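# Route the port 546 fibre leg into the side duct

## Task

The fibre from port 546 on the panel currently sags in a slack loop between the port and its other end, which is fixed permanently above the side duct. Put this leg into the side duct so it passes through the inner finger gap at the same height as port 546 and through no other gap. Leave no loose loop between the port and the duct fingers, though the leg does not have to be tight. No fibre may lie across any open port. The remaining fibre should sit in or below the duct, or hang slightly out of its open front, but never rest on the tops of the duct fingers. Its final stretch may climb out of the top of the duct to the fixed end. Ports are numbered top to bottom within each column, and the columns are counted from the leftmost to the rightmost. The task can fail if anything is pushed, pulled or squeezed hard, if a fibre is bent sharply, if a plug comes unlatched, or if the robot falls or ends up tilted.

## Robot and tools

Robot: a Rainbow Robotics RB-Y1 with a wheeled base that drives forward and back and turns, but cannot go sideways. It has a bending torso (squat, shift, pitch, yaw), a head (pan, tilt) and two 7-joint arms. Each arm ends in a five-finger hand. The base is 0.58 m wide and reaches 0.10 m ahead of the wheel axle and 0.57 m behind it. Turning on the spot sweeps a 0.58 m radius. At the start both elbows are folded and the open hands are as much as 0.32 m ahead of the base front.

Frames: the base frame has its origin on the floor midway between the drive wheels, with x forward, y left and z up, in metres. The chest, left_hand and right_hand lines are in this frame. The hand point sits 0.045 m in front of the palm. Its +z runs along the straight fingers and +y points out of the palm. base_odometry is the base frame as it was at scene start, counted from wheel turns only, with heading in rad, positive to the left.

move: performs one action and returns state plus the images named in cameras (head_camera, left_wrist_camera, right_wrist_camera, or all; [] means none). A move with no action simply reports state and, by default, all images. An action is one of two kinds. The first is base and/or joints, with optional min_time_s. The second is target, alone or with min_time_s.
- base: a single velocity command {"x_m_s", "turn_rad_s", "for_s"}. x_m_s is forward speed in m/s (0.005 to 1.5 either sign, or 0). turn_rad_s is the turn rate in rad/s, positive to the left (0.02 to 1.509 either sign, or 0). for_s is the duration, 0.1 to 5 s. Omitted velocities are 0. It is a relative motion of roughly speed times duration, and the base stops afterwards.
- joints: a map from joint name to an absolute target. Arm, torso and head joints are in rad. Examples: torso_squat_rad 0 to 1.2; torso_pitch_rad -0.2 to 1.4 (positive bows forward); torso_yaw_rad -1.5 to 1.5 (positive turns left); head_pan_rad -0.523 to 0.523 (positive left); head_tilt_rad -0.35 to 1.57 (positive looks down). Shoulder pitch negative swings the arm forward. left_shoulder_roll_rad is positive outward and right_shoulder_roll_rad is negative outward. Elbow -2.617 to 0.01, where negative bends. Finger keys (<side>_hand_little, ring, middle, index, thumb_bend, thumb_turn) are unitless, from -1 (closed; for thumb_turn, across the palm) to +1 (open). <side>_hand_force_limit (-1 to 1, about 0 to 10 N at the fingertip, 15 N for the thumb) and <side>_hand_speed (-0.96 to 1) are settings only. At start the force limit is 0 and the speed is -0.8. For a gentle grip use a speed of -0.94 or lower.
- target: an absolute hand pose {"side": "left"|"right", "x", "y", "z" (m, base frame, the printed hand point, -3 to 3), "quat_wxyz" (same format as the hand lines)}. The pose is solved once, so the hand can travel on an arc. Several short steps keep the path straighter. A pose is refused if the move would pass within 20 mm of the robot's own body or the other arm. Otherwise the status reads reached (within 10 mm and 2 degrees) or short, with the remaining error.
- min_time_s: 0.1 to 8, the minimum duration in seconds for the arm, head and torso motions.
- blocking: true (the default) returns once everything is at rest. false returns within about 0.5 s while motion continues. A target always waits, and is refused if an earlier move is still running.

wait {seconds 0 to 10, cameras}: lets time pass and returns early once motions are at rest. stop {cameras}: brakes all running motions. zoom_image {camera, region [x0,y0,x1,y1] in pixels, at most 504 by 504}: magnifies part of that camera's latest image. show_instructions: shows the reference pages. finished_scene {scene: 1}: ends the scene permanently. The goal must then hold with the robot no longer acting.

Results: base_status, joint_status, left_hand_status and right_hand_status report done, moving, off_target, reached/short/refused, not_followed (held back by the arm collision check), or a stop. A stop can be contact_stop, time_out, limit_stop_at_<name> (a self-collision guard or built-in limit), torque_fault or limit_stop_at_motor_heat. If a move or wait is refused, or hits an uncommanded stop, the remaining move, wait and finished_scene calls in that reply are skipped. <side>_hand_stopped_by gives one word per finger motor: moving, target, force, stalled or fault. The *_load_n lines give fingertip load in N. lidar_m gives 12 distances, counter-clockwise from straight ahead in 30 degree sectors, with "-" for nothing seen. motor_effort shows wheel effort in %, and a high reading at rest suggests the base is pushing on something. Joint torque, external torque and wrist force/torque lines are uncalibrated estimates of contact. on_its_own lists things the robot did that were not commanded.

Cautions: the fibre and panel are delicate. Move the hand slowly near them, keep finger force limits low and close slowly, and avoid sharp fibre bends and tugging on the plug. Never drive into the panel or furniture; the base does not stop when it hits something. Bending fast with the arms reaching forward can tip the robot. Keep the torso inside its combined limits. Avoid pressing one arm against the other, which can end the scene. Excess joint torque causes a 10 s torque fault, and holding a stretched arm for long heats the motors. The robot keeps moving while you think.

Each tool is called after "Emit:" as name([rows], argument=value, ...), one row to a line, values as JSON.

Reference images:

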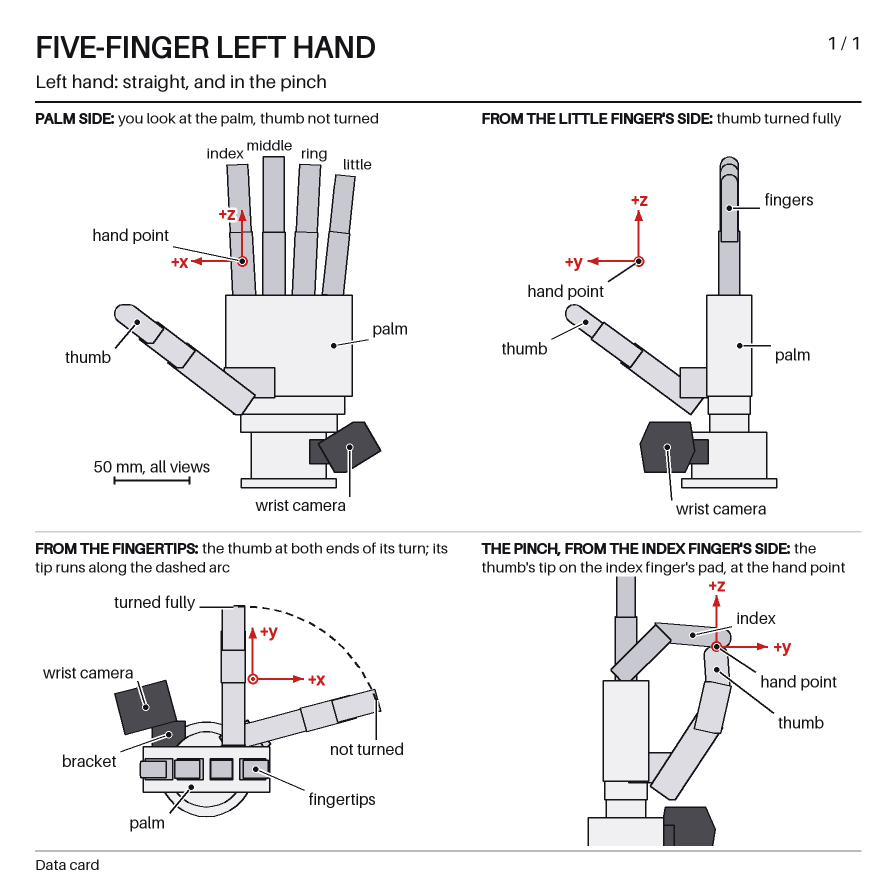

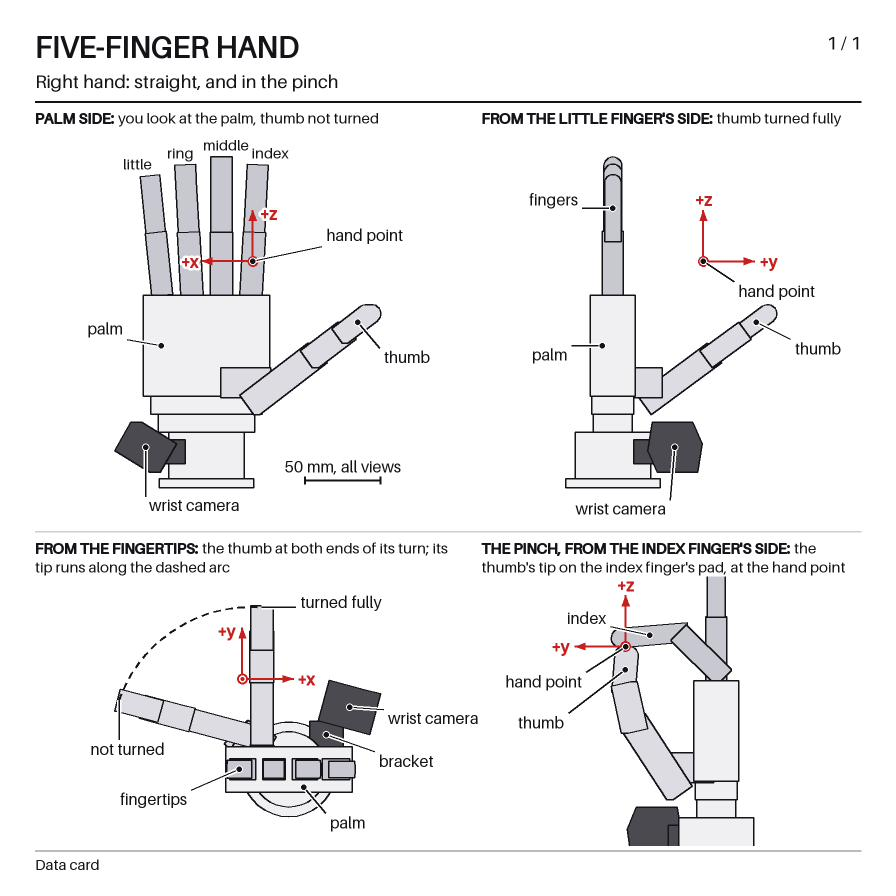

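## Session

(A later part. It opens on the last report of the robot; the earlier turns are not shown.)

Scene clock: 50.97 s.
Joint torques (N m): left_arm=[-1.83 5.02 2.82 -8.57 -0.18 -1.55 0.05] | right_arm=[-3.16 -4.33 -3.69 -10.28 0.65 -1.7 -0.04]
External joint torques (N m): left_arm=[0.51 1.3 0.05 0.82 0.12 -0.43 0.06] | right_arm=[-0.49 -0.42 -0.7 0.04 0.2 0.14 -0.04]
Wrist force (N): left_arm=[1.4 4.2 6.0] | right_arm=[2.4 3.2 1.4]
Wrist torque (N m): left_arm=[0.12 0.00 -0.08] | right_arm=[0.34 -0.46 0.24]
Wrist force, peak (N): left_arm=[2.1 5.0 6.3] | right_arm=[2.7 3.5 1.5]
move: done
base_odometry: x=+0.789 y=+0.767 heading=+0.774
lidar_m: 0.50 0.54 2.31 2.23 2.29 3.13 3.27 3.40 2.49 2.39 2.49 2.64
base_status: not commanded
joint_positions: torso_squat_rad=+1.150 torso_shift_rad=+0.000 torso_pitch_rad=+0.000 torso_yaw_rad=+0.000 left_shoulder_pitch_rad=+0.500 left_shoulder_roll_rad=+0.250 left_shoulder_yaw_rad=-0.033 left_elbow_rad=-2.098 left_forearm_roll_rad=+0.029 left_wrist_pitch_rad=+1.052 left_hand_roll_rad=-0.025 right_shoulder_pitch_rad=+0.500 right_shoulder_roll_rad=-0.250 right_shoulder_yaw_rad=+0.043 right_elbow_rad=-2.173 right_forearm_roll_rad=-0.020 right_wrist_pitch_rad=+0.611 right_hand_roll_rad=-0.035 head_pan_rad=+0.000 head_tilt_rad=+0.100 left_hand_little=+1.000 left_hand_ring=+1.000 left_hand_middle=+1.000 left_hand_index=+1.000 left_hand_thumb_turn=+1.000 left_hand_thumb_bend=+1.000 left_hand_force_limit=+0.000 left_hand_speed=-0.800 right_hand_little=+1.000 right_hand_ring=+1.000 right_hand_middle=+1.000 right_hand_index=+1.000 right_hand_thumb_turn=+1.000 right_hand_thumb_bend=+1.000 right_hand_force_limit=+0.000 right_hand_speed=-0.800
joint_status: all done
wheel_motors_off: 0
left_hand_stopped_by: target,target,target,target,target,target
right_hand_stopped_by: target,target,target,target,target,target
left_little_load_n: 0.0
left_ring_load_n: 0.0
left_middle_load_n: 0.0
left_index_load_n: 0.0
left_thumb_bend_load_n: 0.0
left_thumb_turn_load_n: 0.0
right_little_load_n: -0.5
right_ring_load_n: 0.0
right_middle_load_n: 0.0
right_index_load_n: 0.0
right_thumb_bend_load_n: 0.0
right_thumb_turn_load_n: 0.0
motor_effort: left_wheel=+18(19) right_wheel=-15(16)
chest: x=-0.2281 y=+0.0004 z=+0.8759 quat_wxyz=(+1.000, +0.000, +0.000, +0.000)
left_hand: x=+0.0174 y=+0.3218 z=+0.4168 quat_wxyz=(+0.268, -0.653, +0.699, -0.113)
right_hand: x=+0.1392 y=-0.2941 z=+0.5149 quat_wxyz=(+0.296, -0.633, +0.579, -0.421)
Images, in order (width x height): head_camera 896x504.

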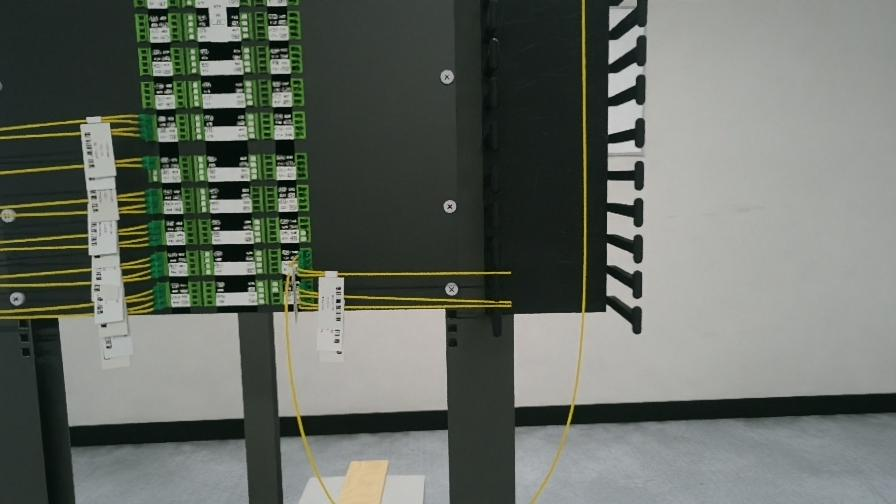

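Emit:
move(joints={"torso_squat_rad": 0.85, "head_tilt_rad": 0.5, "right_hand_thumb_turn": -1, "right_hand_little": -1, "right_hand_ring": -1, "right_hand_middle": -1}, cameras=["head_camera"])

Emit:
move(target={"side": "right", "x": 0.2, "y": -0.15, "z": 0.95, "quat_wxyz": [0.7071, 0, 0.7071, 0]}, min_time_s=3, cameras=["all"])

Scene clock: 77.67 s.
Joint torques (N m): left_arm=[-1.62 4.91 3.01 -8.45 -0.21 -1.46 -0.02] | right_arm=[-3.39 -4.52 -3.03 -10.11 0.76 -1.71 0.1]
External joint torques (N m): left_arm=[0.72 1.19 0.24 0.94 0.09 -0.34 -0.01] | right_arm=[-0.74 -0.59 -0.05 0.18 0.29 0.11 0.09]
Wrist force (N): left_arm=[1.3 4.3 5.9] | right_arm=[2.4 3.3 1.3]
Wrist torque (N m): left_arm=[0.15 -0.02 -0.10] | right_arm=[0.38 -0.47 0.27]
Wrist force, peak (N): left_arm=[1.6 5.0 6.3] | right_arm=[2.8 3.3 1.5]
move: done
base_odometry: x=+0.789 y=+0.767 heading=+0.774
lidar_m: 0.50 0.54 2.32 2.22 2.30 3.11 3.29 3.41 2.48 2.40 2.46 2.65
base_status: not commanded
joint_positions: torso_squat_rad=+0.850 torso_shift_rad=+0.000 torso_pitch_rad=+0.000 torso_yaw_rad=+0.000 left_shoulder_pitch_rad=+0.500 left_shoulder_roll_rad=+0.250 left_shoulder_yaw_rad=-0.033 left_elbow_rad=-2.098 left_forearm_roll_rad=+0.029 left_wrist_pitch_rad=+1.052 left_hand_roll_rad=-0.025 right_shoulder_pitch_rad=+0.500 right_shoulder_roll_rad=-0.250 right_shoulder_yaw_rad=+0.043 right_elbow_rad=-2.173 right_forearm_roll_rad=-0.020 right_wrist_pitch_rad=+0.611 right_hand_roll_rad=-0.035 head_pan_rad=+0.000 head_tilt_rad=+0.500 left_hand_little=+1.000 left_hand_ring=+1.000 left_hand_middle=+1.000 left_hand_index=+1.000 left_hand_thumb_turn=+1.000 left_hand_thumb_bend=+1.000 left_hand_force_limit=+0.000 left_hand_speed=-0.800 right_hand_little=-1.000 right_hand_ring=-1.000 right_hand_middle=-1.000 right_hand_index=+1.000 right_hand_thumb_turn=-1.000 right_hand_thumb_bend=+1.000 right_hand_force_limit=+0.000 right_hand_speed=-0.800
joint_status: all done
wheel_motors_off: 0
left_hand_stopped_by: target,target,target,target,target,target
right_hand_stopped_by: target,target,target,target,target,target
left_little_load_n: 0.0
left_ring_load_n: 0.0
left_middle_load_n: 0.0
left_index_load_n: 0.0
left_thumb_bend_load_n: 0.0
left_thumb_turn_load_n: 0.0
right_little_load_n: 0.0
right_ring_load_n: 0.0
right_middle_load_n: 0.0
right_index_load_n: 0.0
right_thumb_bend_load_n: 0.0
right_thumb_turn_load_n: 0.0
motor_effort: left_wheel=+18(18) right_wheel=-15(16)
chest: x=-0.2279 y=+0.0005 z=+1.0519 quat_wxyz=(+1.000, +0.000, +0.000, +0.000)
left_hand: x=+0.0173 y=+0.3219 z=+0.5927 quat_wxyz=(+0.268, -0.653, +0.700, -0.113)
right_hand: x=+0.1392 y=-0.2939 z=+0.6908 quat_wxyz=(+0.296, -0.633, +0.579, -0.421)
Images, in order (width x height): head_camera 896x504.

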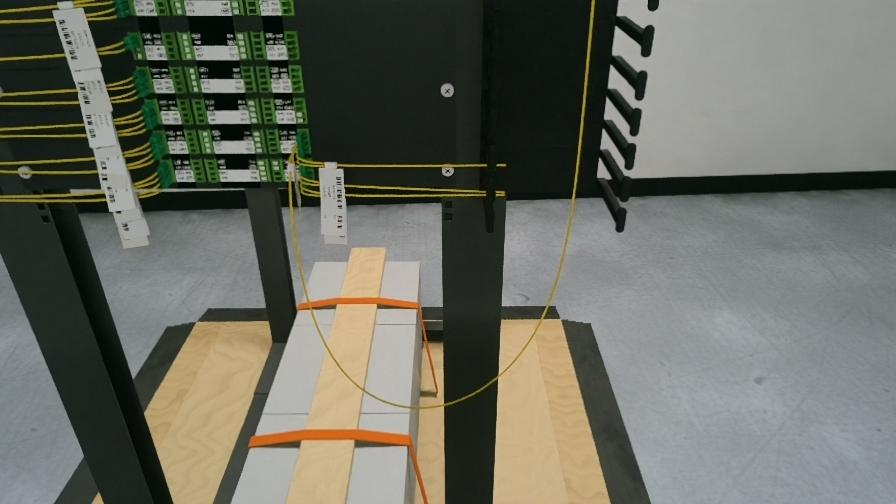

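Scene clock: 81.00 s.
Joint torques (N m): left_arm=[-1.37 5.11 2.64 -8.54 -0.22 -1.53 -0.06] | right_arm=[-2.88 1.08 1.46 -10.82 -0.24 -2.22 -0.31]
External joint torques (N m): left_arm=[0.97 1.39 -0.13 0.85 0.08 -0.41 -0.06] | right_arm=[0.11 0.33 1.21 -0.04 -0.31 -0.11 -0.26]
Wrist force (N): left_arm=[1.3 4.3 6.1] | right_arm=[9.0 -1.2 -1.7]
Wrist torque (N m): left_arm=[0.16 0.03 -0.10] | right_arm=[0.19 -0.82 0.44]
Wrist force, peak (N): left_arm=[1.5 4.8 6.3] | right_arm=[9.2 -1.3 -1.7]
move: done
base_odometry: x=+0.789 y=+0.767 heading=+0.774
lidar_m: 0.51 0.54 2.31 2.22 2.32 3.13 3.29 3.42 2.50 2.39 2.48 2.66
base_status: not commanded
joint_positions: torso_squat_rad=+0.850 torso_shift_rad=+0.000 torso_pitch_rad=+0.000 torso_yaw_rad=+0.000 left_shoulder_pitch_rad=+0.500 left_shoulder_roll_rad=+0.250 left_shoulder_yaw_rad=-0.033 left_elbow_rad=-2.098 left_forearm_roll_rad=+0.029 left_wrist_pitch_rad=+1.052 left_hand_roll_rad=-0.025 right_shoulder_pitch_rad=+0.521 right_shoulder_roll_rad=+0.000 right_shoulder_yaw_rad=+0.172 right_elbow_rad=-2.352 right_forearm_roll_rad=-0.113 right_wrist_pitch_rad=+0.291 right_hand_roll_rad=-1.423 head_pan_rad=+0.000 head_tilt_rad=+0.500 left_hand_little=+1.000 left_hand_ring=+1.000 left_hand_middle=+1.000 left_hand_index=+1.000 left_hand_thumb_turn=+1.000 left_hand_thumb_bend=+1.000 left_hand_force_limit=+0.000 left_hand_speed=-0.800 right_hand_little=-1.000 right_hand_ring=-1.000 right_hand_middle=-1.000 right_hand_index=+1.000 right_hand_thumb_turn=-1.000 right_hand_thumb_bend=+1.000 right_hand_force_limit=+0.000 right_hand_speed=-0.800
joint_status: all done
wheel_motors_off: 0
left_hand_stopped_by: target,target,target,target,target,target
right_hand_stopped_by: target,target,target,target,target,target
left_little_load_n: 0.0
left_ring_load_n: 0.0
left_middle_load_n: 0.0
left_index_load_n: 0.0
left_thumb_bend_load_n: 0.0
left_thumb_turn_load_n: 0.0
right_little_load_n: 0.0
right_ring_load_n: 0.0
right_middle_load_n: 0.0
right_index_load_n: 0.0
right_thumb_bend_load_n: 0.0
right_thumb_turn_load_n: -0.5
motor_effort: left_wheel=+18(18) right_wheel=-15(16)
chest: x=-0.2279 y=+0.0005 z=+1.0519 quat_wxyz=(+1.000, +0.000, +0.000, +0.000)
left_hand: x=+0.0173 y=+0.3219 z=+0.5927 quat_wxyz=(+0.268, -0.653, +0.700, -0.113)
right_hand: x=+0.2000 y=-0.1505 z=+0.9503 quat_wxyz=(+0.709, -0.005, +0.705, +0.004)
right_hand_status: reached (checked arc that bows 45 mm and turns the hand up to 103 deg, planned for 3.0 s): 1 mm and 0.8 deg off.
pictures: head_camera, left_wrist_camera, right_wrist_camera
Images, in order (width x height): head_camera 896x504, left_wrist_camera 504x504, right_wrist_camera 504x504.

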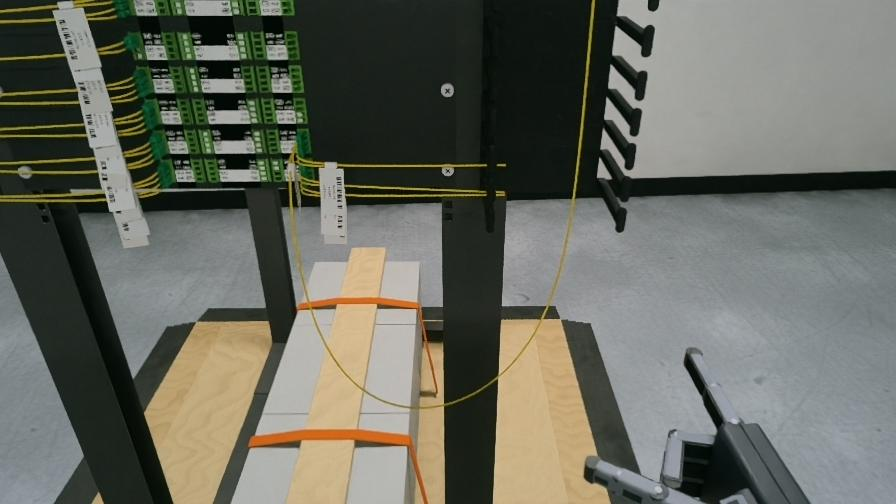

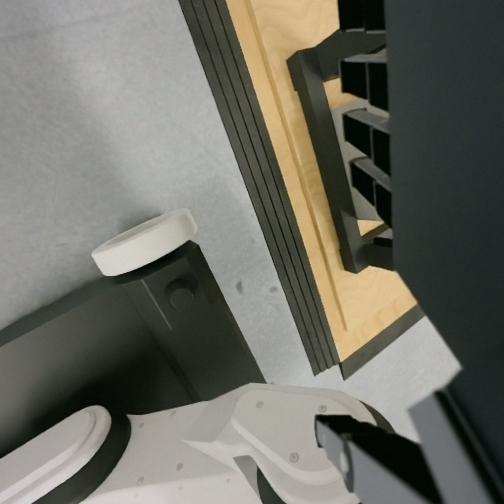

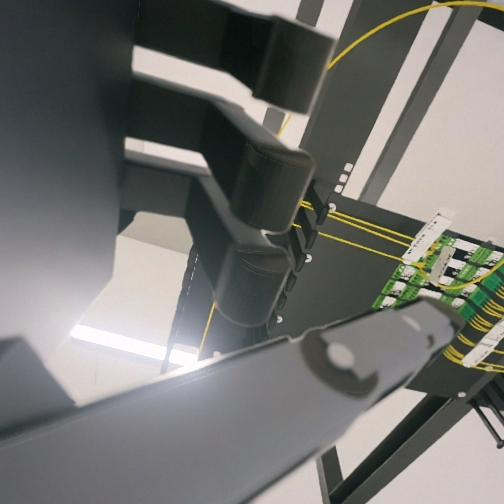

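Emit:
move(joints={"torso_squat_rad": 0.5, "head_tilt_rad": 0.5}, cameras=["head_camera", "right_wrist_camera"])

Emit:
zoom_image(camera="head_camera", region=[240, 220, 640, 504])

Scene clock: 90.27 s.
Joint torques (N m): left_arm=[-1.48 5.11 2.89 -8.55 -0.26 -1.45 0.01] | right_arm=[-2.6 1.47 1.94 -10.91 -0.04 -1.96 -0.31]
External joint torques (N m): left_arm=[0.86 1.39 0.12 0.84 0.05 -0.33 0.02] | right_arm=[0.39 0.72 1.69 -0.13 -0.11 0.14 -0.27]
Wrist force (N): left_arm=[1.3 4.1 6.1] | right_arm=[9.1 -1.3 -1.5]
Wrist torque (N m): left_arm=[0.12 0.02 -0.08] | right_arm=[0.16 -0.83 0.45]
Wrist force, peak (N): left_arm=[2.3 4.3 6.7] | right_arm=[9.5 -1.0 -1.8]
move: done
base_odometry: x=+0.789 y=+0.767 heading=+0.774
lidar_m: 0.50 0.54 2.32 2.22 2.31 3.12 3.29 3.39 2.51 2.39 2.48 2.66
base_status: not commanded
joint_positions: torso_squat_rad=+0.500 torso_shift_rad=+0.000 torso_pitch_rad=+0.000 torso_yaw_rad=+0.000 left_shoulder_pitch_rad=+0.500 left_shoulder_roll_rad=+0.250 left_shoulder_yaw_rad=-0.033 left_elbow_rad=-2.098 left_forearm_roll_rad=+0.029 left_wrist_pitch_rad=+1.052 left_hand_roll_rad=-0.025 right_shoulder_pitch_rad=+0.521 right_shoulder_roll_rad=+0.000 right_shoulder_yaw_rad=+0.172 right_elbow_rad=-2.352 right_forearm_roll_rad=-0.113 right_wrist_pitch_rad=+0.291 right_hand_roll_rad=-1.423 head_pan_rad=+0.000 head_tilt_rad=+0.500 left_hand_little=+1.000 left_hand_ring=+1.000 left_hand_middle=+1.000 left_hand_index=+1.000 left_hand_thumb_turn=+1.000 left_hand_thumb_bend=+1.000 left_hand_force_limit=+0.000 left_hand_speed=-0.800 right_hand_little=-1.000 right_hand_ring=-1.000 right_hand_middle=-1.000 right_hand_index=+1.000 right_hand_thumb_turn=-1.000 right_hand_thumb_bend=+1.000 right_hand_force_limit=+0.000 right_hand_speed=-0.800
joint_status: all done
wheel_motors_off: 0
left_hand_stopped_by: target,target,target,target,target,target
right_hand_stopped_by: target,target,target,target,target,target
left_little_load_n: 0.0
left_ring_load_n: 0.0
left_middle_load_n: 0.0
left_index_load_n: 0.0
left_thumb_bend_load_n: 0.0
left_thumb_turn_load_n: 0.0
right_little_load_n: -0.5
right_ring_load_n: 0.0
right_middle_load_n: 0.0
right_index_load_n: 0.0
right_thumb_bend_load_n: 0.0
right_thumb_turn_load_n: 0.0
motor_effort: left_wheel=+18(18) right_wheel=-15(16)
chest: x=-0.2279 y=+0.0006 z=+1.2042 quat_wxyz=(+1.000, +0.000, +0.000, +0.000)
left_hand: x=+0.0173 y=+0.3220 z=+0.7450 quat_wxyz=(+0.268, -0.653, +0.700, -0.113)
right_hand: x=+0.2000 y=-0.1504 z=+1.1026 quat_wxyz=(+0.709, -0.005, +0.705, +0.004)
Images, in order (width x height): head_camera 896x504, right_wrist_camera 504x504.

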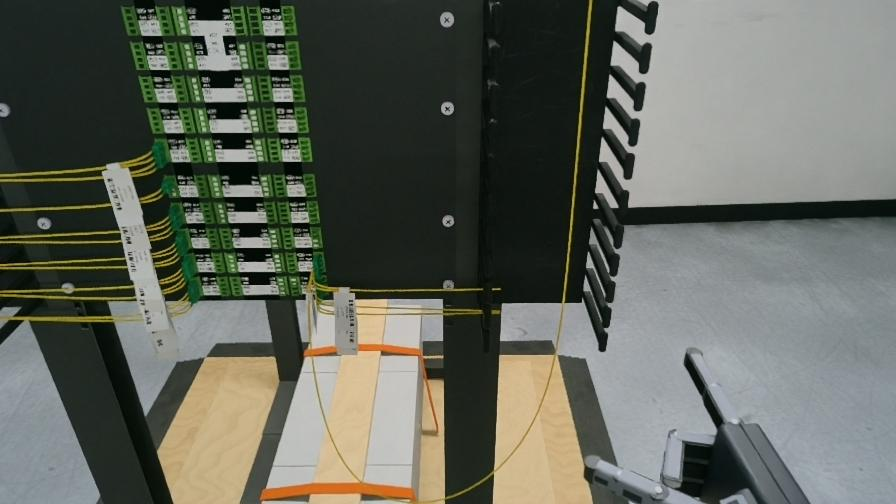

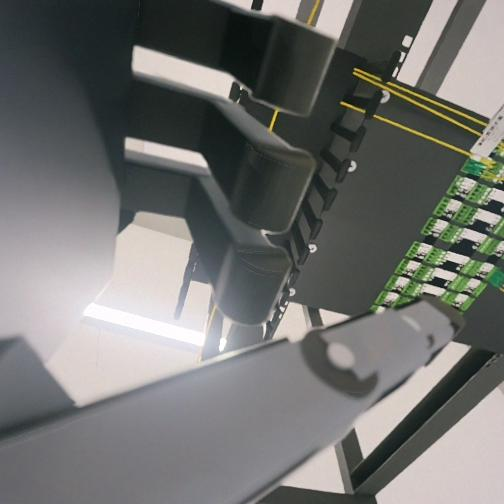

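Scaled by 1.260 from the camera's image (finer frame: 1280x720).

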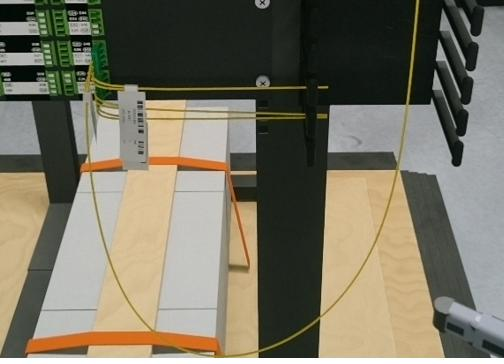

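Emit:
move(joints={"torso_squat_rad": 0.85, "head_tilt_rad": 0.5})

Emit:
move(target={"side": "right", "x": 0.25, "y": 0.09, "z": 0.85, "quat_wxyz": [0.6903, -0.153, 0.6903, -0.153]}, min_time_s=3, cameras=["head_camera", "right_wrist_camera"])

Scene clock: 105.33 s.
Joint torques (N m): left_arm=[-1.65 4.97 2.81 -8.39 -0.23 -1.46 0.07] | right_arm=[-3.15 1.26 1.96 -10.96 -0.03 -1.96 -0.27]
External joint torques (N m): left_arm=[0.7 1.25 0.04 1 0.08 -0.34 0.08] | right_arm=[-0.16 0.51 1.71 -0.18 -0.1 0.14 -0.22]
Wrist force (N): left_arm=[1.7 4.0 5.5] | right_arm=[9.1 -1.1 -1.7]
Wrist torque (N m): left_arm=[0.15 -0.05 -0.04] | right_arm=[0.22 -0.82 0.45]
Wrist force, peak (N): left_arm=[1.2 4.9 6.5] | right_arm=[9.4 -1.3 -1.6]
move: done
base_odometry: x=+0.789 y=+0.767 heading=+0.774
lidar_m: 0.49 0.54 2.32 2.21 2.28 3.11 3.29 3.40 2.50 2.39 2.46 2.65
base_status: not commanded
joint_positions: torso_squat_rad=+0.850 torso_shift_rad=+0.000 torso_pitch_rad=+0.000 torso_yaw_rad=+0.000 left_shoulder_pitch_rad=+0.500 left_shoulder_roll_rad=+0.250 left_shoulder_yaw_rad=-0.033 left_elbow_rad=-2.098 left_forearm_roll_rad=+0.029 left_wrist_pitch_rad=+1.052 left_hand_roll_rad=-0.025 right_shoulder_pitch_rad=+0.521 right_shoulder_roll_rad=+0.000 right_shoulder_yaw_rad=+0.172 right_elbow_rad=-2.352 right_forearm_roll_rad=-0.113 right_wrist_pitch_rad=+0.291 right_hand_roll_rad=-1.423 head_pan_rad=+0.000 head_tilt_rad=+0.500 left_hand_little=+1.000 left_hand_ring=+1.000 left_hand_middle=+1.000 left_hand_index=+1.000 left_hand_thumb_turn=+1.000 left_hand_thumb_bend=+1.000 left_hand_force_limit=+0.000 left_hand_speed=-0.800 right_hand_little=-1.000 right_hand_ring=-1.000 right_hand_middle=-1.000 right_hand_index=+1.000 right_hand_thumb_turn=-1.000 right_hand_thumb_bend=+1.000 right_hand_force_limit=+0.000 right_hand_speed=-0.800
joint_status: all done
wheel_motors_off: 0
left_hand_stopped_by: target,target,target,target,target,target
right_hand_stopped_by: target,target,target,target,target,target
left_little_load_n: 0.0
left_ring_load_n: 0.0
left_middle_load_n: 0.0
left_index_load_n: 0.0
left_thumb_bend_load_n: 0.0
left_thumb_turn_load_n: 0.0
right_little_load_n: 0.0
right_ring_load_n: 0.0
right_middle_load_n: 0.0
right_index_load_n: 0.0
right_thumb_bend_load_n: 0.0
right_thumb_turn_load_n: -0.5
motor_effort: left_wheel=+18(18) right_wheel=-14(16)
chest: x=-0.2281 y=+0.0005 z=+1.0519 quat_wxyz=(+1.000, +0.000, +0.000, +0.000)
left_hand: x=+0.0173 y=+0.3219 z=+0.5928 quat_wxyz=(+0.268, -0.653, +0.699, -0.113)
right_hand: x=+0.1998 y=-0.1505 z=+0.9504 quat_wxyz=(+0.709, -0.005, +0.705, +0.004)
pictures: none

Scene clock: 108.67 s.
Joint torques (N m): left_arm=[-1.34 4.88 2.73 -8.68 -0.29 -1.47 0.09] | right_arm=[-12.13 7.87 0.02 -9.04 2.21 0.15 -0.15]
External joint torques (N m): left_arm=[1.01 1.16 -0.04 0.71 0.01 -0.35 0.09] | right_arm=[-1.95 -0.06 1.25 0.84 0.48 0.32 -0.12]
Wrist force (N): left_arm=[1.6 4.2 5.5] | right_arm=[8.5 1.0 -1.7]
Wrist torque (N m): left_arm=[0.19 -0.06 -0.07] | right_arm=[0.35 -0.77 0.48]
Wrist force, peak (N): left_arm=[1.4 4.7 6.3] | right_arm=[9.0 -1.7 -1.6]
move: done
base_odometry: x=+0.789 y=+0.767 heading=+0.774
lidar_m: 0.51 0.54 2.32 2.22 2.30 3.10 3.29 3.40 2.51 2.38 2.48 2.65
base_status: not commanded
joint_positions: torso_squat_rad=+0.850 torso_shift_rad=+0.000 torso_pitch_rad=+0.000 torso_yaw_rad=+0.000 left_shoulder_pitch_rad=+0.500 left_shoulder_roll_rad=+0.250 left_shoulder_yaw_rad=-0.033 left_elbow_rad=-2.098 left_forearm_roll_rad=+0.029 left_wrist_pitch_rad=+1.052 left_hand_roll_rad=-0.025 right_shoulder_pitch_rad=-0.157 right_shoulder_roll_rad=+0.000 right_shoulder_yaw_rad=+0.934 right_elbow_rad=-1.554 right_forearm_roll_rad=+1.406 right_wrist_pitch_rad=+0.989 right_hand_roll_rad=-2.624 head_pan_rad=+0.000 head_tilt_rad=+0.500 left_hand_little=+1.000 left_hand_ring=+1.000 left_hand_middle=+1.000 left_hand_index=+1.000 left_hand_thumb_turn=+1.000 left_hand_thumb_bend=+1.000 left_hand_force_limit=+0.000 left_hand_speed=-0.800 right_hand_little=-1.000 right_hand_ring=-1.000 right_hand_middle=-1.000 right_hand_index=+1.000 right_hand_thumb_turn=-1.000 right_hand_thumb_bend=+1.000 right_hand_force_limit=+0.000 right_hand_speed=-0.800
joint_status: all done
wheel_motors_off: 0
left_hand_stopped_by: target,target,target,target,target,target
right_hand_stopped_by: target,target,target,target,target,target
left_little_load_n: 0.0
left_ring_load_n: 0.0
left_middle_load_n: 0.0
left_index_load_n: 0.0
left_thumb_bend_load_n: 0.0
left_thumb_turn_load_n: -0.5
right_little_load_n: 0.0
right_ring_load_n: 0.0
right_middle_load_n: 0.0
right_index_load_n: 0.0
right_thumb_bend_load_n: 0.0
right_thumb_turn_load_n: 0.0
motor_effort: left_wheel=+17(18) right_wheel=-15(16)
chest: x=-0.2281 y=+0.0005 z=+1.0519 quat_wxyz=(+1.000, +0.000, +0.000, +0.000)
left_hand: x=+0.0173 y=+0.3219 z=+0.5928 quat_wxyz=(+0.268, -0.653, +0.699, -0.113)
right_hand: x=+0.2500 y=+0.0892 z=+0.8505 quat_wxyz=(+0.691, -0.155, +0.690, -0.152)
right_hand_status: reached (checked arc that bows 60 mm and turns the hand up to 25 deg, planned for 3.0 s): 1 mm and 0.2 deg off.
Images, in order (width x height): head_camera 896x504, right_wrist_camera 504x504.

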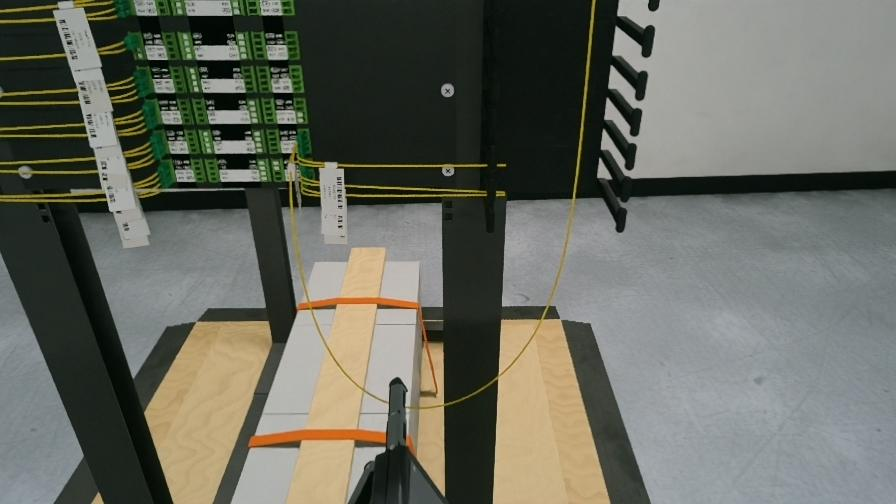

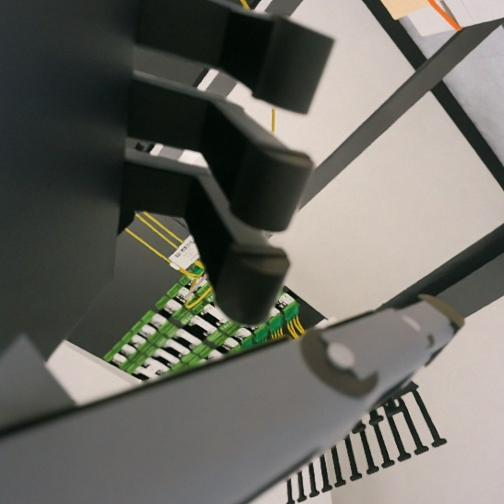

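Emit:
move(joints={"right_hand_speed": 0.0, "right_hand_index": 0.1, "right_hand_thumb_bend": 0.1}, cameras=["head_camera", "right_wrist_camera"])

Scene clock: 115.43 s.
Joint torques (N m): left_arm=[-1.4 4.96 2.77 -8.53 -0.16 -1.46 -0.14] | right_arm=[-11.56 7.24 -0.16 -9.44 2.37 0.27 -0.3]
External joint torques (N m): left_arm=[0.94 1.24 0 0.85 0.14 -0.34 -0.13] | right_arm=[-1.38 -0.68 1.08 0.45 0.64 0.44 -0.27]
Wrist force (N): left_arm=[1.1 4.4 5.6] | right_arm=[8.4 1.3 -1.7]
Wrist torque (N m): left_arm=[0.18 0.04 -0.11] | right_arm=[0.40 -0.75 0.47]
Wrist force, peak (N): left_arm=[1.3 5.3 5.9] | right_arm=[8.6 1.0 -1.8]
move: off_target
base_odometry: x=+0.789 y=+0.767 heading=+0.774
lidar_m: 0.52 0.53 2.31 2.22 2.30 3.12 3.29 3.39 2.51 2.38 2.47 2.65
base_status: not commanded
joint_positions: torso_squat_rad=+0.850 torso_shift_rad=+0.000 torso_pitch_rad=+0.000 torso_yaw_rad=+0.000 left_shoulder_pitch_rad=+0.500 left_shoulder_roll_rad=+0.250 left_shoulder_yaw_rad=-0.033 left_elbow_rad=-2.098 left_forearm_roll_rad=+0.029 left_wrist_pitch_rad=+1.052 left_hand_roll_rad=-0.025 right_shoulder_pitch_rad=-0.157 right_shoulder_roll_rad=+0.000 right_shoulder_yaw_rad=+0.934 right_elbow_rad=-1.554 right_forearm_roll_rad=+1.406 right_wrist_pitch_rad=+0.989 right_hand_roll_rad=-2.624 head_pan_rad=+0.000 head_tilt_rad=+0.500 left_hand_little=+1.000 left_hand_ring=+1.000 left_hand_middle=+1.000 left_hand_index=+1.000 left_hand_thumb_turn=+1.000 left_hand_thumb_bend=+1.000 left_hand_force_limit=+0.000 left_hand_speed=-0.800 right_hand_little=-1.000 right_hand_ring=-1.000 right_hand_middle=-1.000 right_hand_index=+0.100 right_hand_thumb_turn=-1.000 right_hand_thumb_bend=+0.395 right_hand_force_limit=+0.000 right_hand_speed=+0.000
joint_status: right_hand_thumb_bend off_target (ended at +0.395, target +0.100); the others done
wheel_motors_off: 0
left_hand_stopped_by: target,target,target,target,target,target
right_hand_stopped_by: target,target,target,target,force,target
left_little_load_n: -0.5
left_ring_load_n: 0.0
left_middle_load_n: 0.0
left_index_load_n: 0.0
left_thumb_bend_load_n: 0.0
left_thumb_turn_load_n: 0.0
right_little_load_n: 0.0
right_ring_load_n: 0.0
right_middle_load_n: -0.5
right_index_load_n: -0.5
right_thumb_bend_load_n: 10.5
right_thumb_turn_load_n: 1.5
motor_effort: left_wheel=+17(18) right_wheel=-15(16)
chest: x=-0.2281 y=+0.0005 z=+1.0519 quat_wxyz=(+1.000, +0.000, +0.000, +0.000)
left_hand: x=+0.0173 y=+0.3219 z=+0.5928 quat_wxyz=(+0.268, -0.653, +0.699, -0.113)
right_hand: x=+0.2500 y=+0.0892 z=+0.8505 quat_wxyz=(+0.691, -0.155, +0.690, -0.152)
Images, in order (width x height): head_camera 896x504, right_wrist_camera 504x504.

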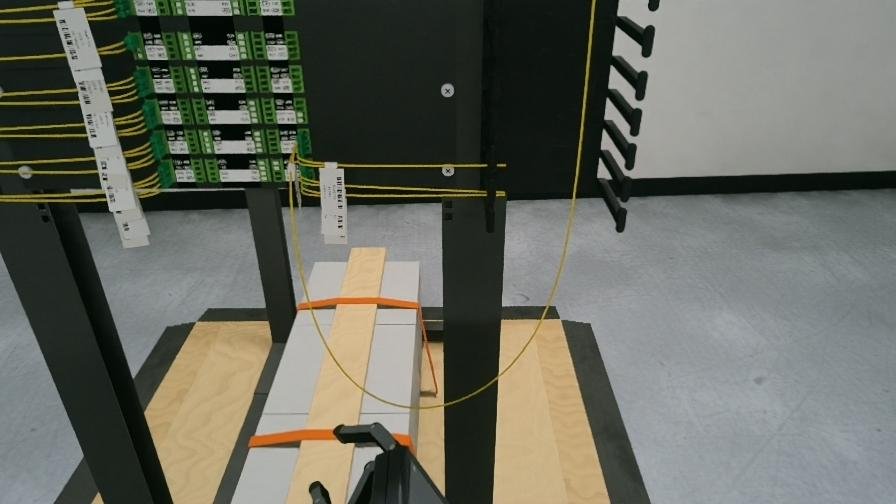

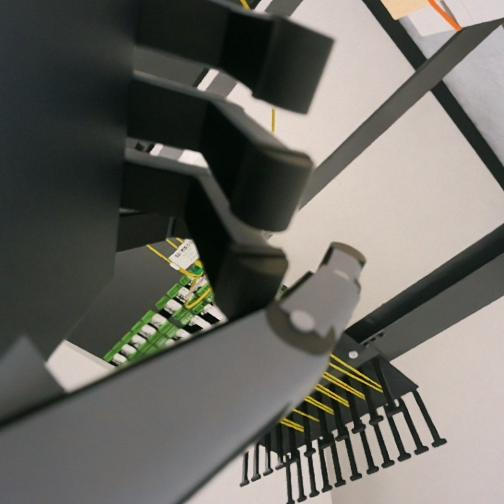

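Emit:
move(joints={"right_hand_speed": -0.3, "right_hand_thumb_bend": 0.6})

Emit:
move(joints={"right_hand_middle": 0.1})

Emit:
move(joints={"right_hand_thumb_bend": 0.1}, cameras=["head_camera", "right_wrist_camera"])

Scene clock: 118.20 s.
Joint torques (N m): left_arm=[-1.41 4.92 2.85 -8.45 -0.15 -1.43 0.03] | right_arm=[-11.71 7.57 -0.51 -9.16 1.99 0.27 -0.18]
External joint torques (N m): left_arm=[0.94 1.2 0.08 0.94 0.15 -0.31 0.03] | right_arm=[-1.53 -0.35 0.73 0.73 0.26 0.44 -0.15]
Wrist force (N): left_arm=[1.2 4.4 5.8] | right_arm=[8.6 1.2 -1.8]
Wrist torque (N m): left_arm=[0.16 0.03 -0.10] | right_arm=[0.38 -0.78 0.49]
Wrist force, peak (N): left_arm=[1.3 4.7 6.3] | right_arm=[8.6 1.2 -1.8]
move: done
base_odometry: x=+0.789 y=+0.767 heading=+0.774
lidar_m: 0.50 0.54 2.31 2.22 2.30 3.12 3.28 3.40 2.51 2.38 2.48 2.65
base_status: not commanded
joint_positions: torso_squat_rad=+0.850 torso_shift_rad=+0.000 torso_pitch_rad=+0.000 torso_yaw_rad=+0.000 left_shoulder_pitch_rad=+0.500 left_shoulder_roll_rad=+0.250 left_shoulder_yaw_rad=-0.033 left_elbow_rad=-2.098 left_forearm_roll_rad=+0.029 left_wrist_pitch_rad=+1.052 left_hand_roll_rad=-0.025 right_shoulder_pitch_rad=-0.157 right_shoulder_roll_rad=+0.000 right_shoulder_yaw_rad=+0.934 right_elbow_rad=-1.554 right_forearm_roll_rad=+1.406 right_wrist_pitch_rad=+0.989 right_hand_roll_rad=-2.624 head_pan_rad=+0.000 head_tilt_rad=+0.500 left_hand_little=+1.000 left_hand_ring=+1.000 left_hand_middle=+1.000 left_hand_index=+1.000 left_hand_thumb_turn=+1.000 left_hand_thumb_bend=+1.000 left_hand_force_limit=+0.000 left_hand_speed=-0.800 right_hand_little=-1.000 right_hand_ring=-1.000 right_hand_middle=-1.000 right_hand_index=+0.100 right_hand_thumb_turn=-1.000 right_hand_thumb_bend=+0.600 right_hand_force_limit=+0.000 right_hand_speed=-0.300
joint_status: all done
wheel_motors_off: 0
left_hand_stopped_by: target,target,target,target,target,target
right_hand_stopped_by: target,target,target,target,target,target
left_little_load_n: -0.5
left_ring_load_n: 0.0
left_middle_load_n: 0.0
left_index_load_n: 0.0
left_thumb_bend_load_n: -0.5
left_thumb_turn_load_n: 0.0
right_little_load_n: 0.0
right_ring_load_n: 0.0
right_middle_load_n: 0.0
right_index_load_n: 0.0
right_thumb_bend_load_n: 0.0
right_thumb_turn_load_n: 0.0
motor_effort: left_wheel=+17(18) right_wheel=-15(16)
chest: x=-0.2281 y=+0.0005 z=+1.0519 quat_wxyz=(+1.000, +0.000, +0.000, +0.000)
left_hand: x=+0.0173 y=+0.3219 z=+0.5928 quat_wxyz=(+0.268, -0.653, +0.699, -0.113)
right_hand: x=+0.2500 y=+0.0892 z=+0.8505 quat_wxyz=(+0.691, -0.155, +0.690, -0.152)
pictures: none

Scene clock: 119.27 s.
Joint torques (N m): left_arm=[-1.71 4.88 2.88 -8.58 -0.28 -1.56 0.02] | right_arm=[-12.14 7.25 -0.29 -9.25 2.25 0.12 -0.27]
External joint torques (N m): left_arm=[0.63 1.17 0.11 0.81 0.02 -0.44 0.02] | right_arm=[-1.95 -0.67 0.94 0.64 0.51 0.29 -0.24]
Wrist force (N): left_arm=[1.6 4.5 6.4] | right_arm=[8.2 1.1 -1.5]
Wrist torque (N m): left_arm=[0.12 -0.04 -0.10] | right_arm=[0.34 -0.73 0.46]
Wrist force, peak (N): left_arm=[1.6 5.2 6.5] | right_arm=[8.6 1.1 -1.7]
move: done
base_odometry: x=+0.789 y=+0.767 heading=+0.774
lidar_m: 0.50 0.54 2.33 2.22 2.30 3.12 3.28 3.37 2.51 2.39 2.47 2.65
base_status: not commanded
joint_positions: torso_squat_rad=+0.850 torso_shift_rad=+0.000 torso_pitch_rad=+0.000 torso_yaw_rad=+0.000 left_shoulder_pitch_rad=+0.500 left_shoulder_roll_rad=+0.250 left_shoulder_yaw_rad=-0.033 left_elbow_rad=-2.098 left_forearm_roll_rad=+0.029 left_wrist_pitch_rad=+1.052 left_hand_roll_rad=-0.025 right_shoulder_pitch_rad=-0.157 right_shoulder_roll_rad=+0.000 right_shoulder_yaw_rad=+0.934 right_elbow_rad=-1.554 right_forearm_roll_rad=+1.406 right_wrist_pitch_rad=+0.989 right_hand_roll_rad=-2.624 head_pan_rad=+0.000 head_tilt_rad=+0.500 left_hand_little=+1.000 left_hand_ring=+1.000 left_hand_middle=+1.000 left_hand_index=+1.000 left_hand_thumb_turn=+1.000 left_hand_thumb_bend=+1.000 left_hand_force_limit=+0.000 left_hand_speed=-0.800 right_hand_little=-1.000 right_hand_ring=-1.000 right_hand_middle=+0.100 right_hand_index=+0.100 right_hand_thumb_turn=-1.000 right_hand_thumb_bend=+0.600 right_hand_force_limit=+0.000 right_hand_speed=-0.300
joint_status: all done
wheel_motors_off: 0
left_hand_stopped_by: target,target,target,target,target,target
right_hand_stopped_by: target,target,target,target,target,target
left_little_load_n: 0.0
left_ring_load_n: 0.0
left_middle_load_n: 0.0
left_index_load_n: -0.5
left_thumb_bend_load_n: 0.0
left_thumb_turn_load_n: -0.5
right_little_load_n: 0.0
right_ring_load_n: 0.0
right_middle_load_n: 0.0
right_index_load_n: 0.0
right_thumb_bend_load_n: 0.0
right_thumb_turn_load_n: 0.0
motor_effort: left_wheel=+18(18) right_wheel=-15(16)
chest: x=-0.2281 y=+0.0005 z=+1.0519 quat_wxyz=(+1.000, +0.000, +0.000, +0.000)
left_hand: x=+0.0173 y=+0.3219 z=+0.5928 quat_wxyz=(+0.268, -0.653, +0.699, -0.113)
right_hand: x=+0.2500 y=+0.0892 z=+0.8505 quat_wxyz=(+0.691, -0.155, +0.690, -0.152)
pictures: none

Scene clock: 120.27 s.
Joint torques (N m): left_arm=[-1.74 4.68 2.97 -8.58 -0.25 -1.5 0.05] | right_arm=[-12.42 7.59 -0.03 -8.88 2.23 -0.02 -0.13]
External joint torques (N m): left_arm=[0.61 0.96 0.2 0.81 0.05 -0.38 0.05] | right_arm=[-2.23 -0.33 1.2 1.01 0.49 0.15 -0.09]
Wrist force (N): left_arm=[1.3 3.7 6.1] | right_arm=[8.5 1.2 -1.8]
Wrist torque (N m): left_arm=[0.02 0.01 -0.05] | right_arm=[0.37 -0.78 0.48]
Wrist force, peak (N): left_arm=[2.4 4.6 6.3] | right_arm=[8.5 1.2 -1.8]
move: done
base_odometry: x=+0.789 y=+0.767 heading=+0.774
lidar_m: 0.50 0.55 2.32 2.22 2.30 3.13 3.28 3.41 2.50 2.39 2.47 2.66
base_status: not commanded
joint_positions: torso_squat_rad=+0.850 torso_shift_rad=+0.000 torso_pitch_rad=+0.000 torso_yaw_rad=+0.000 left_shoulder_pitch_rad=+0.500 left_shoulder_roll_rad=+0.250 left_shoulder_yaw_rad=-0.033 left_elbow_rad=-2.098 left_forearm_roll_rad=+0.029 left_wrist_pitch_rad=+1.052 left_hand_roll_rad=-0.025 right_shoulder_pitch_rad=-0.157 right_shoulder_roll_rad=+0.000 right_shoulder_yaw_rad=+0.934 right_elbow_rad=-1.554 right_forearm_roll_rad=+1.406 right_wrist_pitch_rad=+0.989 right_hand_roll_rad=-2.624 head_pan_rad=+0.000 head_tilt_rad=+0.500 left_hand_little=+1.000 left_hand_ring=+1.000 left_hand_middle=+1.000 left_hand_index=+1.000 left_hand_thumb_turn=+1.000 left_hand_thumb_bend=+1.000 left_hand_force_limit=+0.000 left_hand_speed=-0.800 right_hand_little=-1.000 right_hand_ring=-1.000 right_hand_middle=+0.100 right_hand_index=+0.100 right_hand_thumb_turn=-1.000 right_hand_thumb_bend=+0.100 right_hand_force_limit=+0.000 right_hand_speed=-0.300
joint_status: all done
wheel_motors_off: 0
left_hand_stopped_by: target,target,target,target,target,target
right_hand_stopped_by: target,target,target,target,target,target
left_little_load_n: 0.0
left_ring_load_n: 0.0
left_middle_load_n: 0.0
left_index_load_n: 0.0
left_thumb_bend_load_n: -0.5
left_thumb_turn_load_n: 0.0
right_little_load_n: 0.0
right_ring_load_n: 0.0
right_middle_load_n: 0.0
right_index_load_n: 0.0
right_thumb_bend_load_n: 0.0
right_thumb_turn_load_n: -0.5
motor_effort: left_wheel=+17(18) right_wheel=-15(16)
chest: x=-0.2281 y=+0.0005 z=+1.0519 quat_wxyz=(+1.000, +0.000, +0.000, +0.000)
left_hand: x=+0.0173 y=+0.3219 z=+0.5928 quat_wxyz=(+0.268, -0.653, +0.699, -0.113)
right_hand: x=+0.2500 y=+0.0892 z=+0.8505 quat_wxyz=(+0.691, -0.155, +0.690, -0.152)
Images, in order (width x height): head_camera 896x504, right_wrist_camera 504x504.

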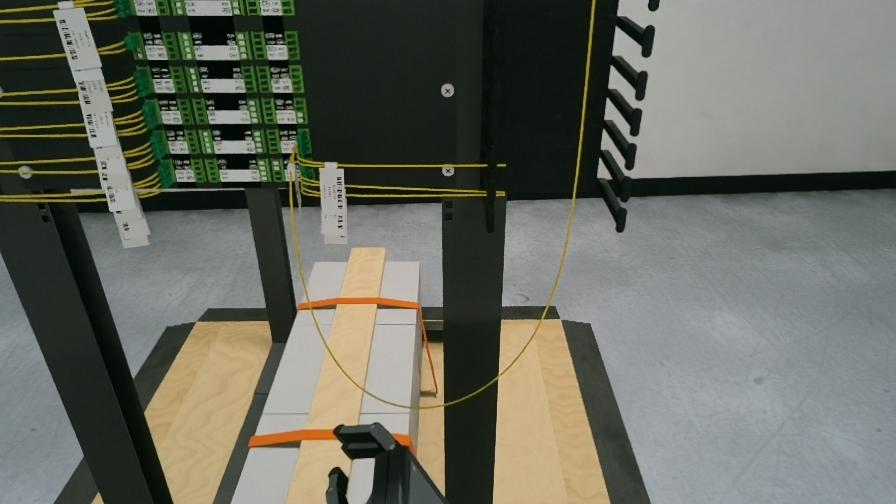

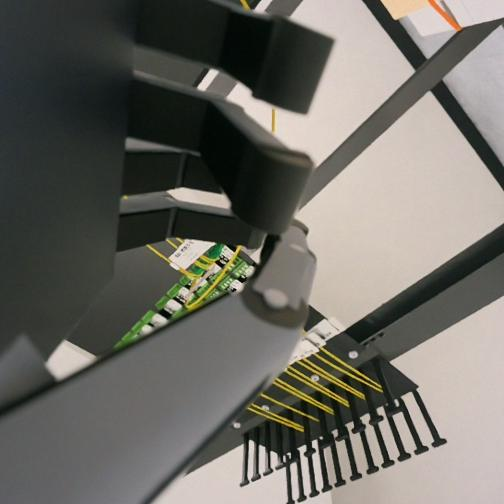

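Emit:
move(joints={"right_hand_middle": 1.0, "right_hand_index": 1.0})

Emit:
move(target={"side": "right", "x": 0.28, "y": 0.11, "z": 0.83, "quat_wxyz": [0.6645, -0.2418, 0.6645, -0.2418]}, min_time_s=2, cameras=["head_camera", "right_wrist_camera"])

Scene clock: 125.63 s.
Joint torques (N m): left_arm=[-1.49 4.72 2.81 -8.65 -0.19 -1.48 0.02] | right_arm=[-12.22 7.34 0.14 -9.04 2.1 0.1 -0.06]
External joint torques (N m): left_arm=[0.85 1 0.04 0.73 0.11 -0.36 0.02] | right_arm=[-2.03 -0.57 1.37 0.84 0.36 0.27 -0.03]
Wrist force (N): left_arm=[1.9 4.2 5.8] | right_arm=[8.2 0.9 -1.8]
Wrist torque (N m): left_arm=[0.13 -0.12 -0.06] | right_arm=[0.33 -0.71 0.44]
Wrist force, peak (N): left_arm=[1.6 4.9 6.0] | right_arm=[8.6 1.1 -1.8]
move: done
base_odometry: x=+0.789 y=+0.767 heading=+0.774
lidar_m: 0.51 0.54 2.32 2.21 2.30 3.12 3.29 3.40 2.50 2.40 2.48 2.64
base_status: not commanded
joint_positions: torso_squat_rad=+0.850 torso_shift_rad=+0.000 torso_pitch_rad=+0.000 torso_yaw_rad=+0.000 left_shoulder_pitch_rad=+0.500 left_shoulder_roll_rad=+0.250 left_shoulder_yaw_rad=-0.033 left_elbow_rad=-2.098 left_forearm_roll_rad=+0.029 left_wrist_pitch_rad=+1.052 left_hand_roll_rad=-0.025 right_shoulder_pitch_rad=-0.157 right_shoulder_roll_rad=+0.000 right_shoulder_yaw_rad=+0.934 right_elbow_rad=-1.554 right_forearm_roll_rad=+1.406 right_wrist_pitch_rad=+0.989 right_hand_roll_rad=-2.624 head_pan_rad=+0.000 head_tilt_rad=+0.500 left_hand_little=+1.000 left_hand_ring=+1.000 left_hand_middle=+1.000 left_hand_index=+1.000 left_hand_thumb_turn=+1.000 left_hand_thumb_bend=+1.000 left_hand_force_limit=+0.000 left_hand_speed=-0.800 right_hand_little=-1.000 right_hand_ring=-1.000 right_hand_middle=+1.000 right_hand_index=+1.000 right_hand_thumb_turn=-1.000 right_hand_thumb_bend=+0.100 right_hand_force_limit=+0.000 right_hand_speed=-0.300
joint_status: all done
wheel_motors_off: 0
left_hand_stopped_by: target,target,target,target,target,target
right_hand_stopped_by: target,target,target,target,target,target
left_little_load_n: 0.0
left_ring_load_n: -0.5
left_middle_load_n: 0.0
left_index_load_n: 0.0
left_thumb_bend_load_n: 0.0
left_thumb_turn_load_n: 0.0
right_little_load_n: 0.0
right_ring_load_n: 0.0
right_middle_load_n: 0.0
right_index_load_n: 0.0
right_thumb_bend_load_n: 0.0
right_thumb_turn_load_n: 0.0
motor_effort: left_wheel=+18(18) right_wheel=-15(16)
chest: x=-0.2281 y=+0.0005 z=+1.0519 quat_wxyz=(+1.000, +0.000, +0.000, +0.000)
left_hand: x=+0.0173 y=+0.3219 z=+0.5928 quat_wxyz=(+0.268, -0.653, +0.699, -0.113)
right_hand: x=+0.2500 y=+0.0892 z=+0.8505 quat_wxyz=(+0.691, -0.155, +0.690, -0.152)
pictures: none

Scene clock: 127.97 s.
Joint torques (N m): left_arm=[-1.34 4.75 2.98 -8.62 -0.3 -1.45 0.02] | right_arm=[-15.06 6.78 -1.91 -8.36 1.73 0.5 0.17]
External joint torques (N m): left_arm=[1.01 1.03 0.21 0.76 0 -0.33 0.03] | right_arm=[-1.89 -0.14 1.32 0.67 -0.17 0.44 0.19]
Wrist force (N): left_arm=[1.3 4.2 5.5] | right_arm=[7.6 2.4 -1.9]
Wrist torque (N m): left_arm=[0.19 0.01 -0.06] | right_arm=[0.47 -0.70 0.56]
Wrist force, peak (N): left_arm=[1.9 4.9 6.1] | right_arm=[8.5 1.0 -1.7]
move: done
base_odometry: x=+0.789 y=+0.767 heading=+0.774
lidar_m: 0.51 0.54 2.31 2.23 2.30 3.12 3.28 3.40 2.50 2.38 2.47 2.67
base_status: not commanded
joint_positions: torso_squat_rad=+0.850 torso_shift_rad=+0.000 torso_pitch_rad=+0.000 torso_yaw_rad=+0.000 left_shoulder_pitch_rad=+0.500 left_shoulder_roll_rad=+0.250 left_shoulder_yaw_rad=-0.033 left_elbow_rad=-2.098 left_forearm_roll_rad=+0.029 left_wrist_pitch_rad=+1.052 left_hand_roll_rad=-0.025 right_shoulder_pitch_rad=-0.407 right_shoulder_roll_rad=+0.000 right_shoulder_yaw_rad=+1.030 right_elbow_rad=-1.363 right_forearm_roll_rad=+1.244 right_wrist_pitch_rad=+1.128 right_hand_roll_rad=-2.472 head_pan_rad=+0.000 head_tilt_rad=+0.500 left_hand_little=+1.000 left_hand_ring=+1.000 left_hand_middle=+1.000 left_hand_index=+1.000 left_hand_thumb_turn=+1.000 left_hand_thumb_bend=+1.000 left_hand_force_limit=+0.000 left_hand_speed=-0.800 right_hand_little=-1.000 right_hand_ring=-1.000 right_hand_middle=+1.000 right_hand_index=+1.000 right_hand_thumb_turn=-1.000 right_hand_thumb_bend=+0.100 right_hand_force_limit=+0.000 right_hand_speed=-0.300
joint_status: all done
wheel_motors_off: 0
left_hand_stopped_by: target,target,target,target,target,target
right_hand_stopped_by: target,target,target,target,target,target
left_little_load_n: 0.0
left_ring_load_n: 0.0
left_middle_load_n: 0.0
left_index_load_n: 0.0
left_thumb_bend_load_n: 0.0
left_thumb_turn_load_n: 0.0
right_little_load_n: 0.0
right_ring_load_n: 0.0
right_middle_load_n: 0.0
right_index_load_n: 0.0
right_thumb_bend_load_n: 0.0
right_thumb_turn_load_n: 0.0
motor_effort: left_wheel=+18(18) right_wheel=-15(16)
chest: x=-0.2281 y=+0.0005 z=+1.0519 quat_wxyz=(+1.000, +0.000, +0.000, +0.000)
left_hand: x=+0.0173 y=+0.3219 z=+0.5928 quat_wxyz=(+0.268, -0.653, +0.699, -0.113)
right_hand: x=+0.2801 y=+0.1093 z=+0.8301 quat_wxyz=(+0.665, -0.243, +0.664, -0.241)
right_hand_status: reached (checked arc that bows 10 mm and turns the hand up to 15 deg, planned for 2.0 s): 1 mm and 0.2 deg off.
Images, in order (width x height): head_camera 896x504, right_wrist_camera 504x504.

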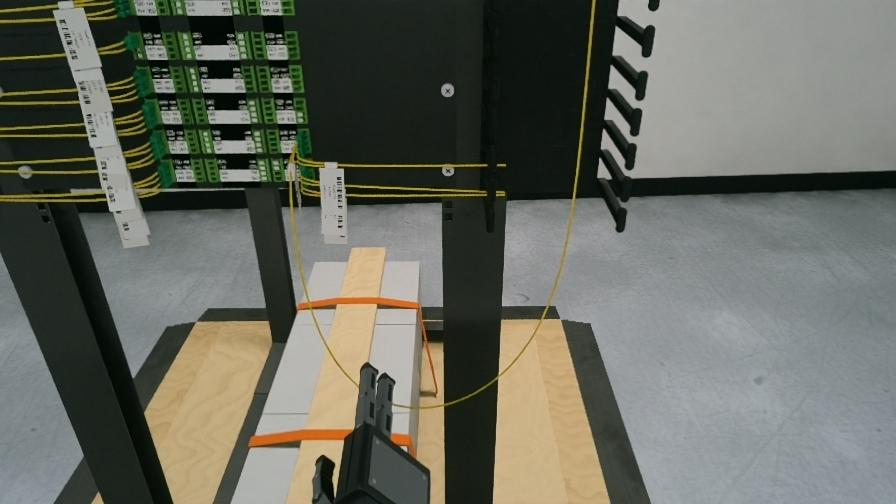

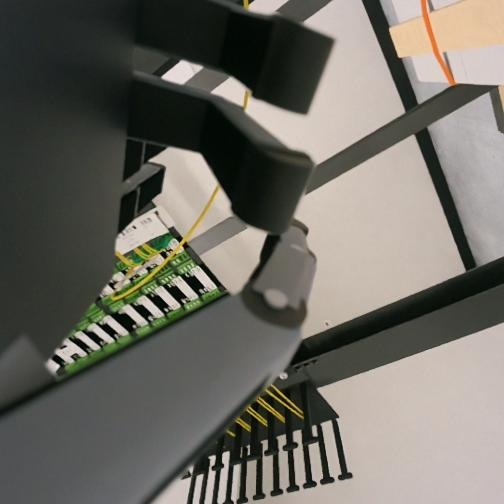

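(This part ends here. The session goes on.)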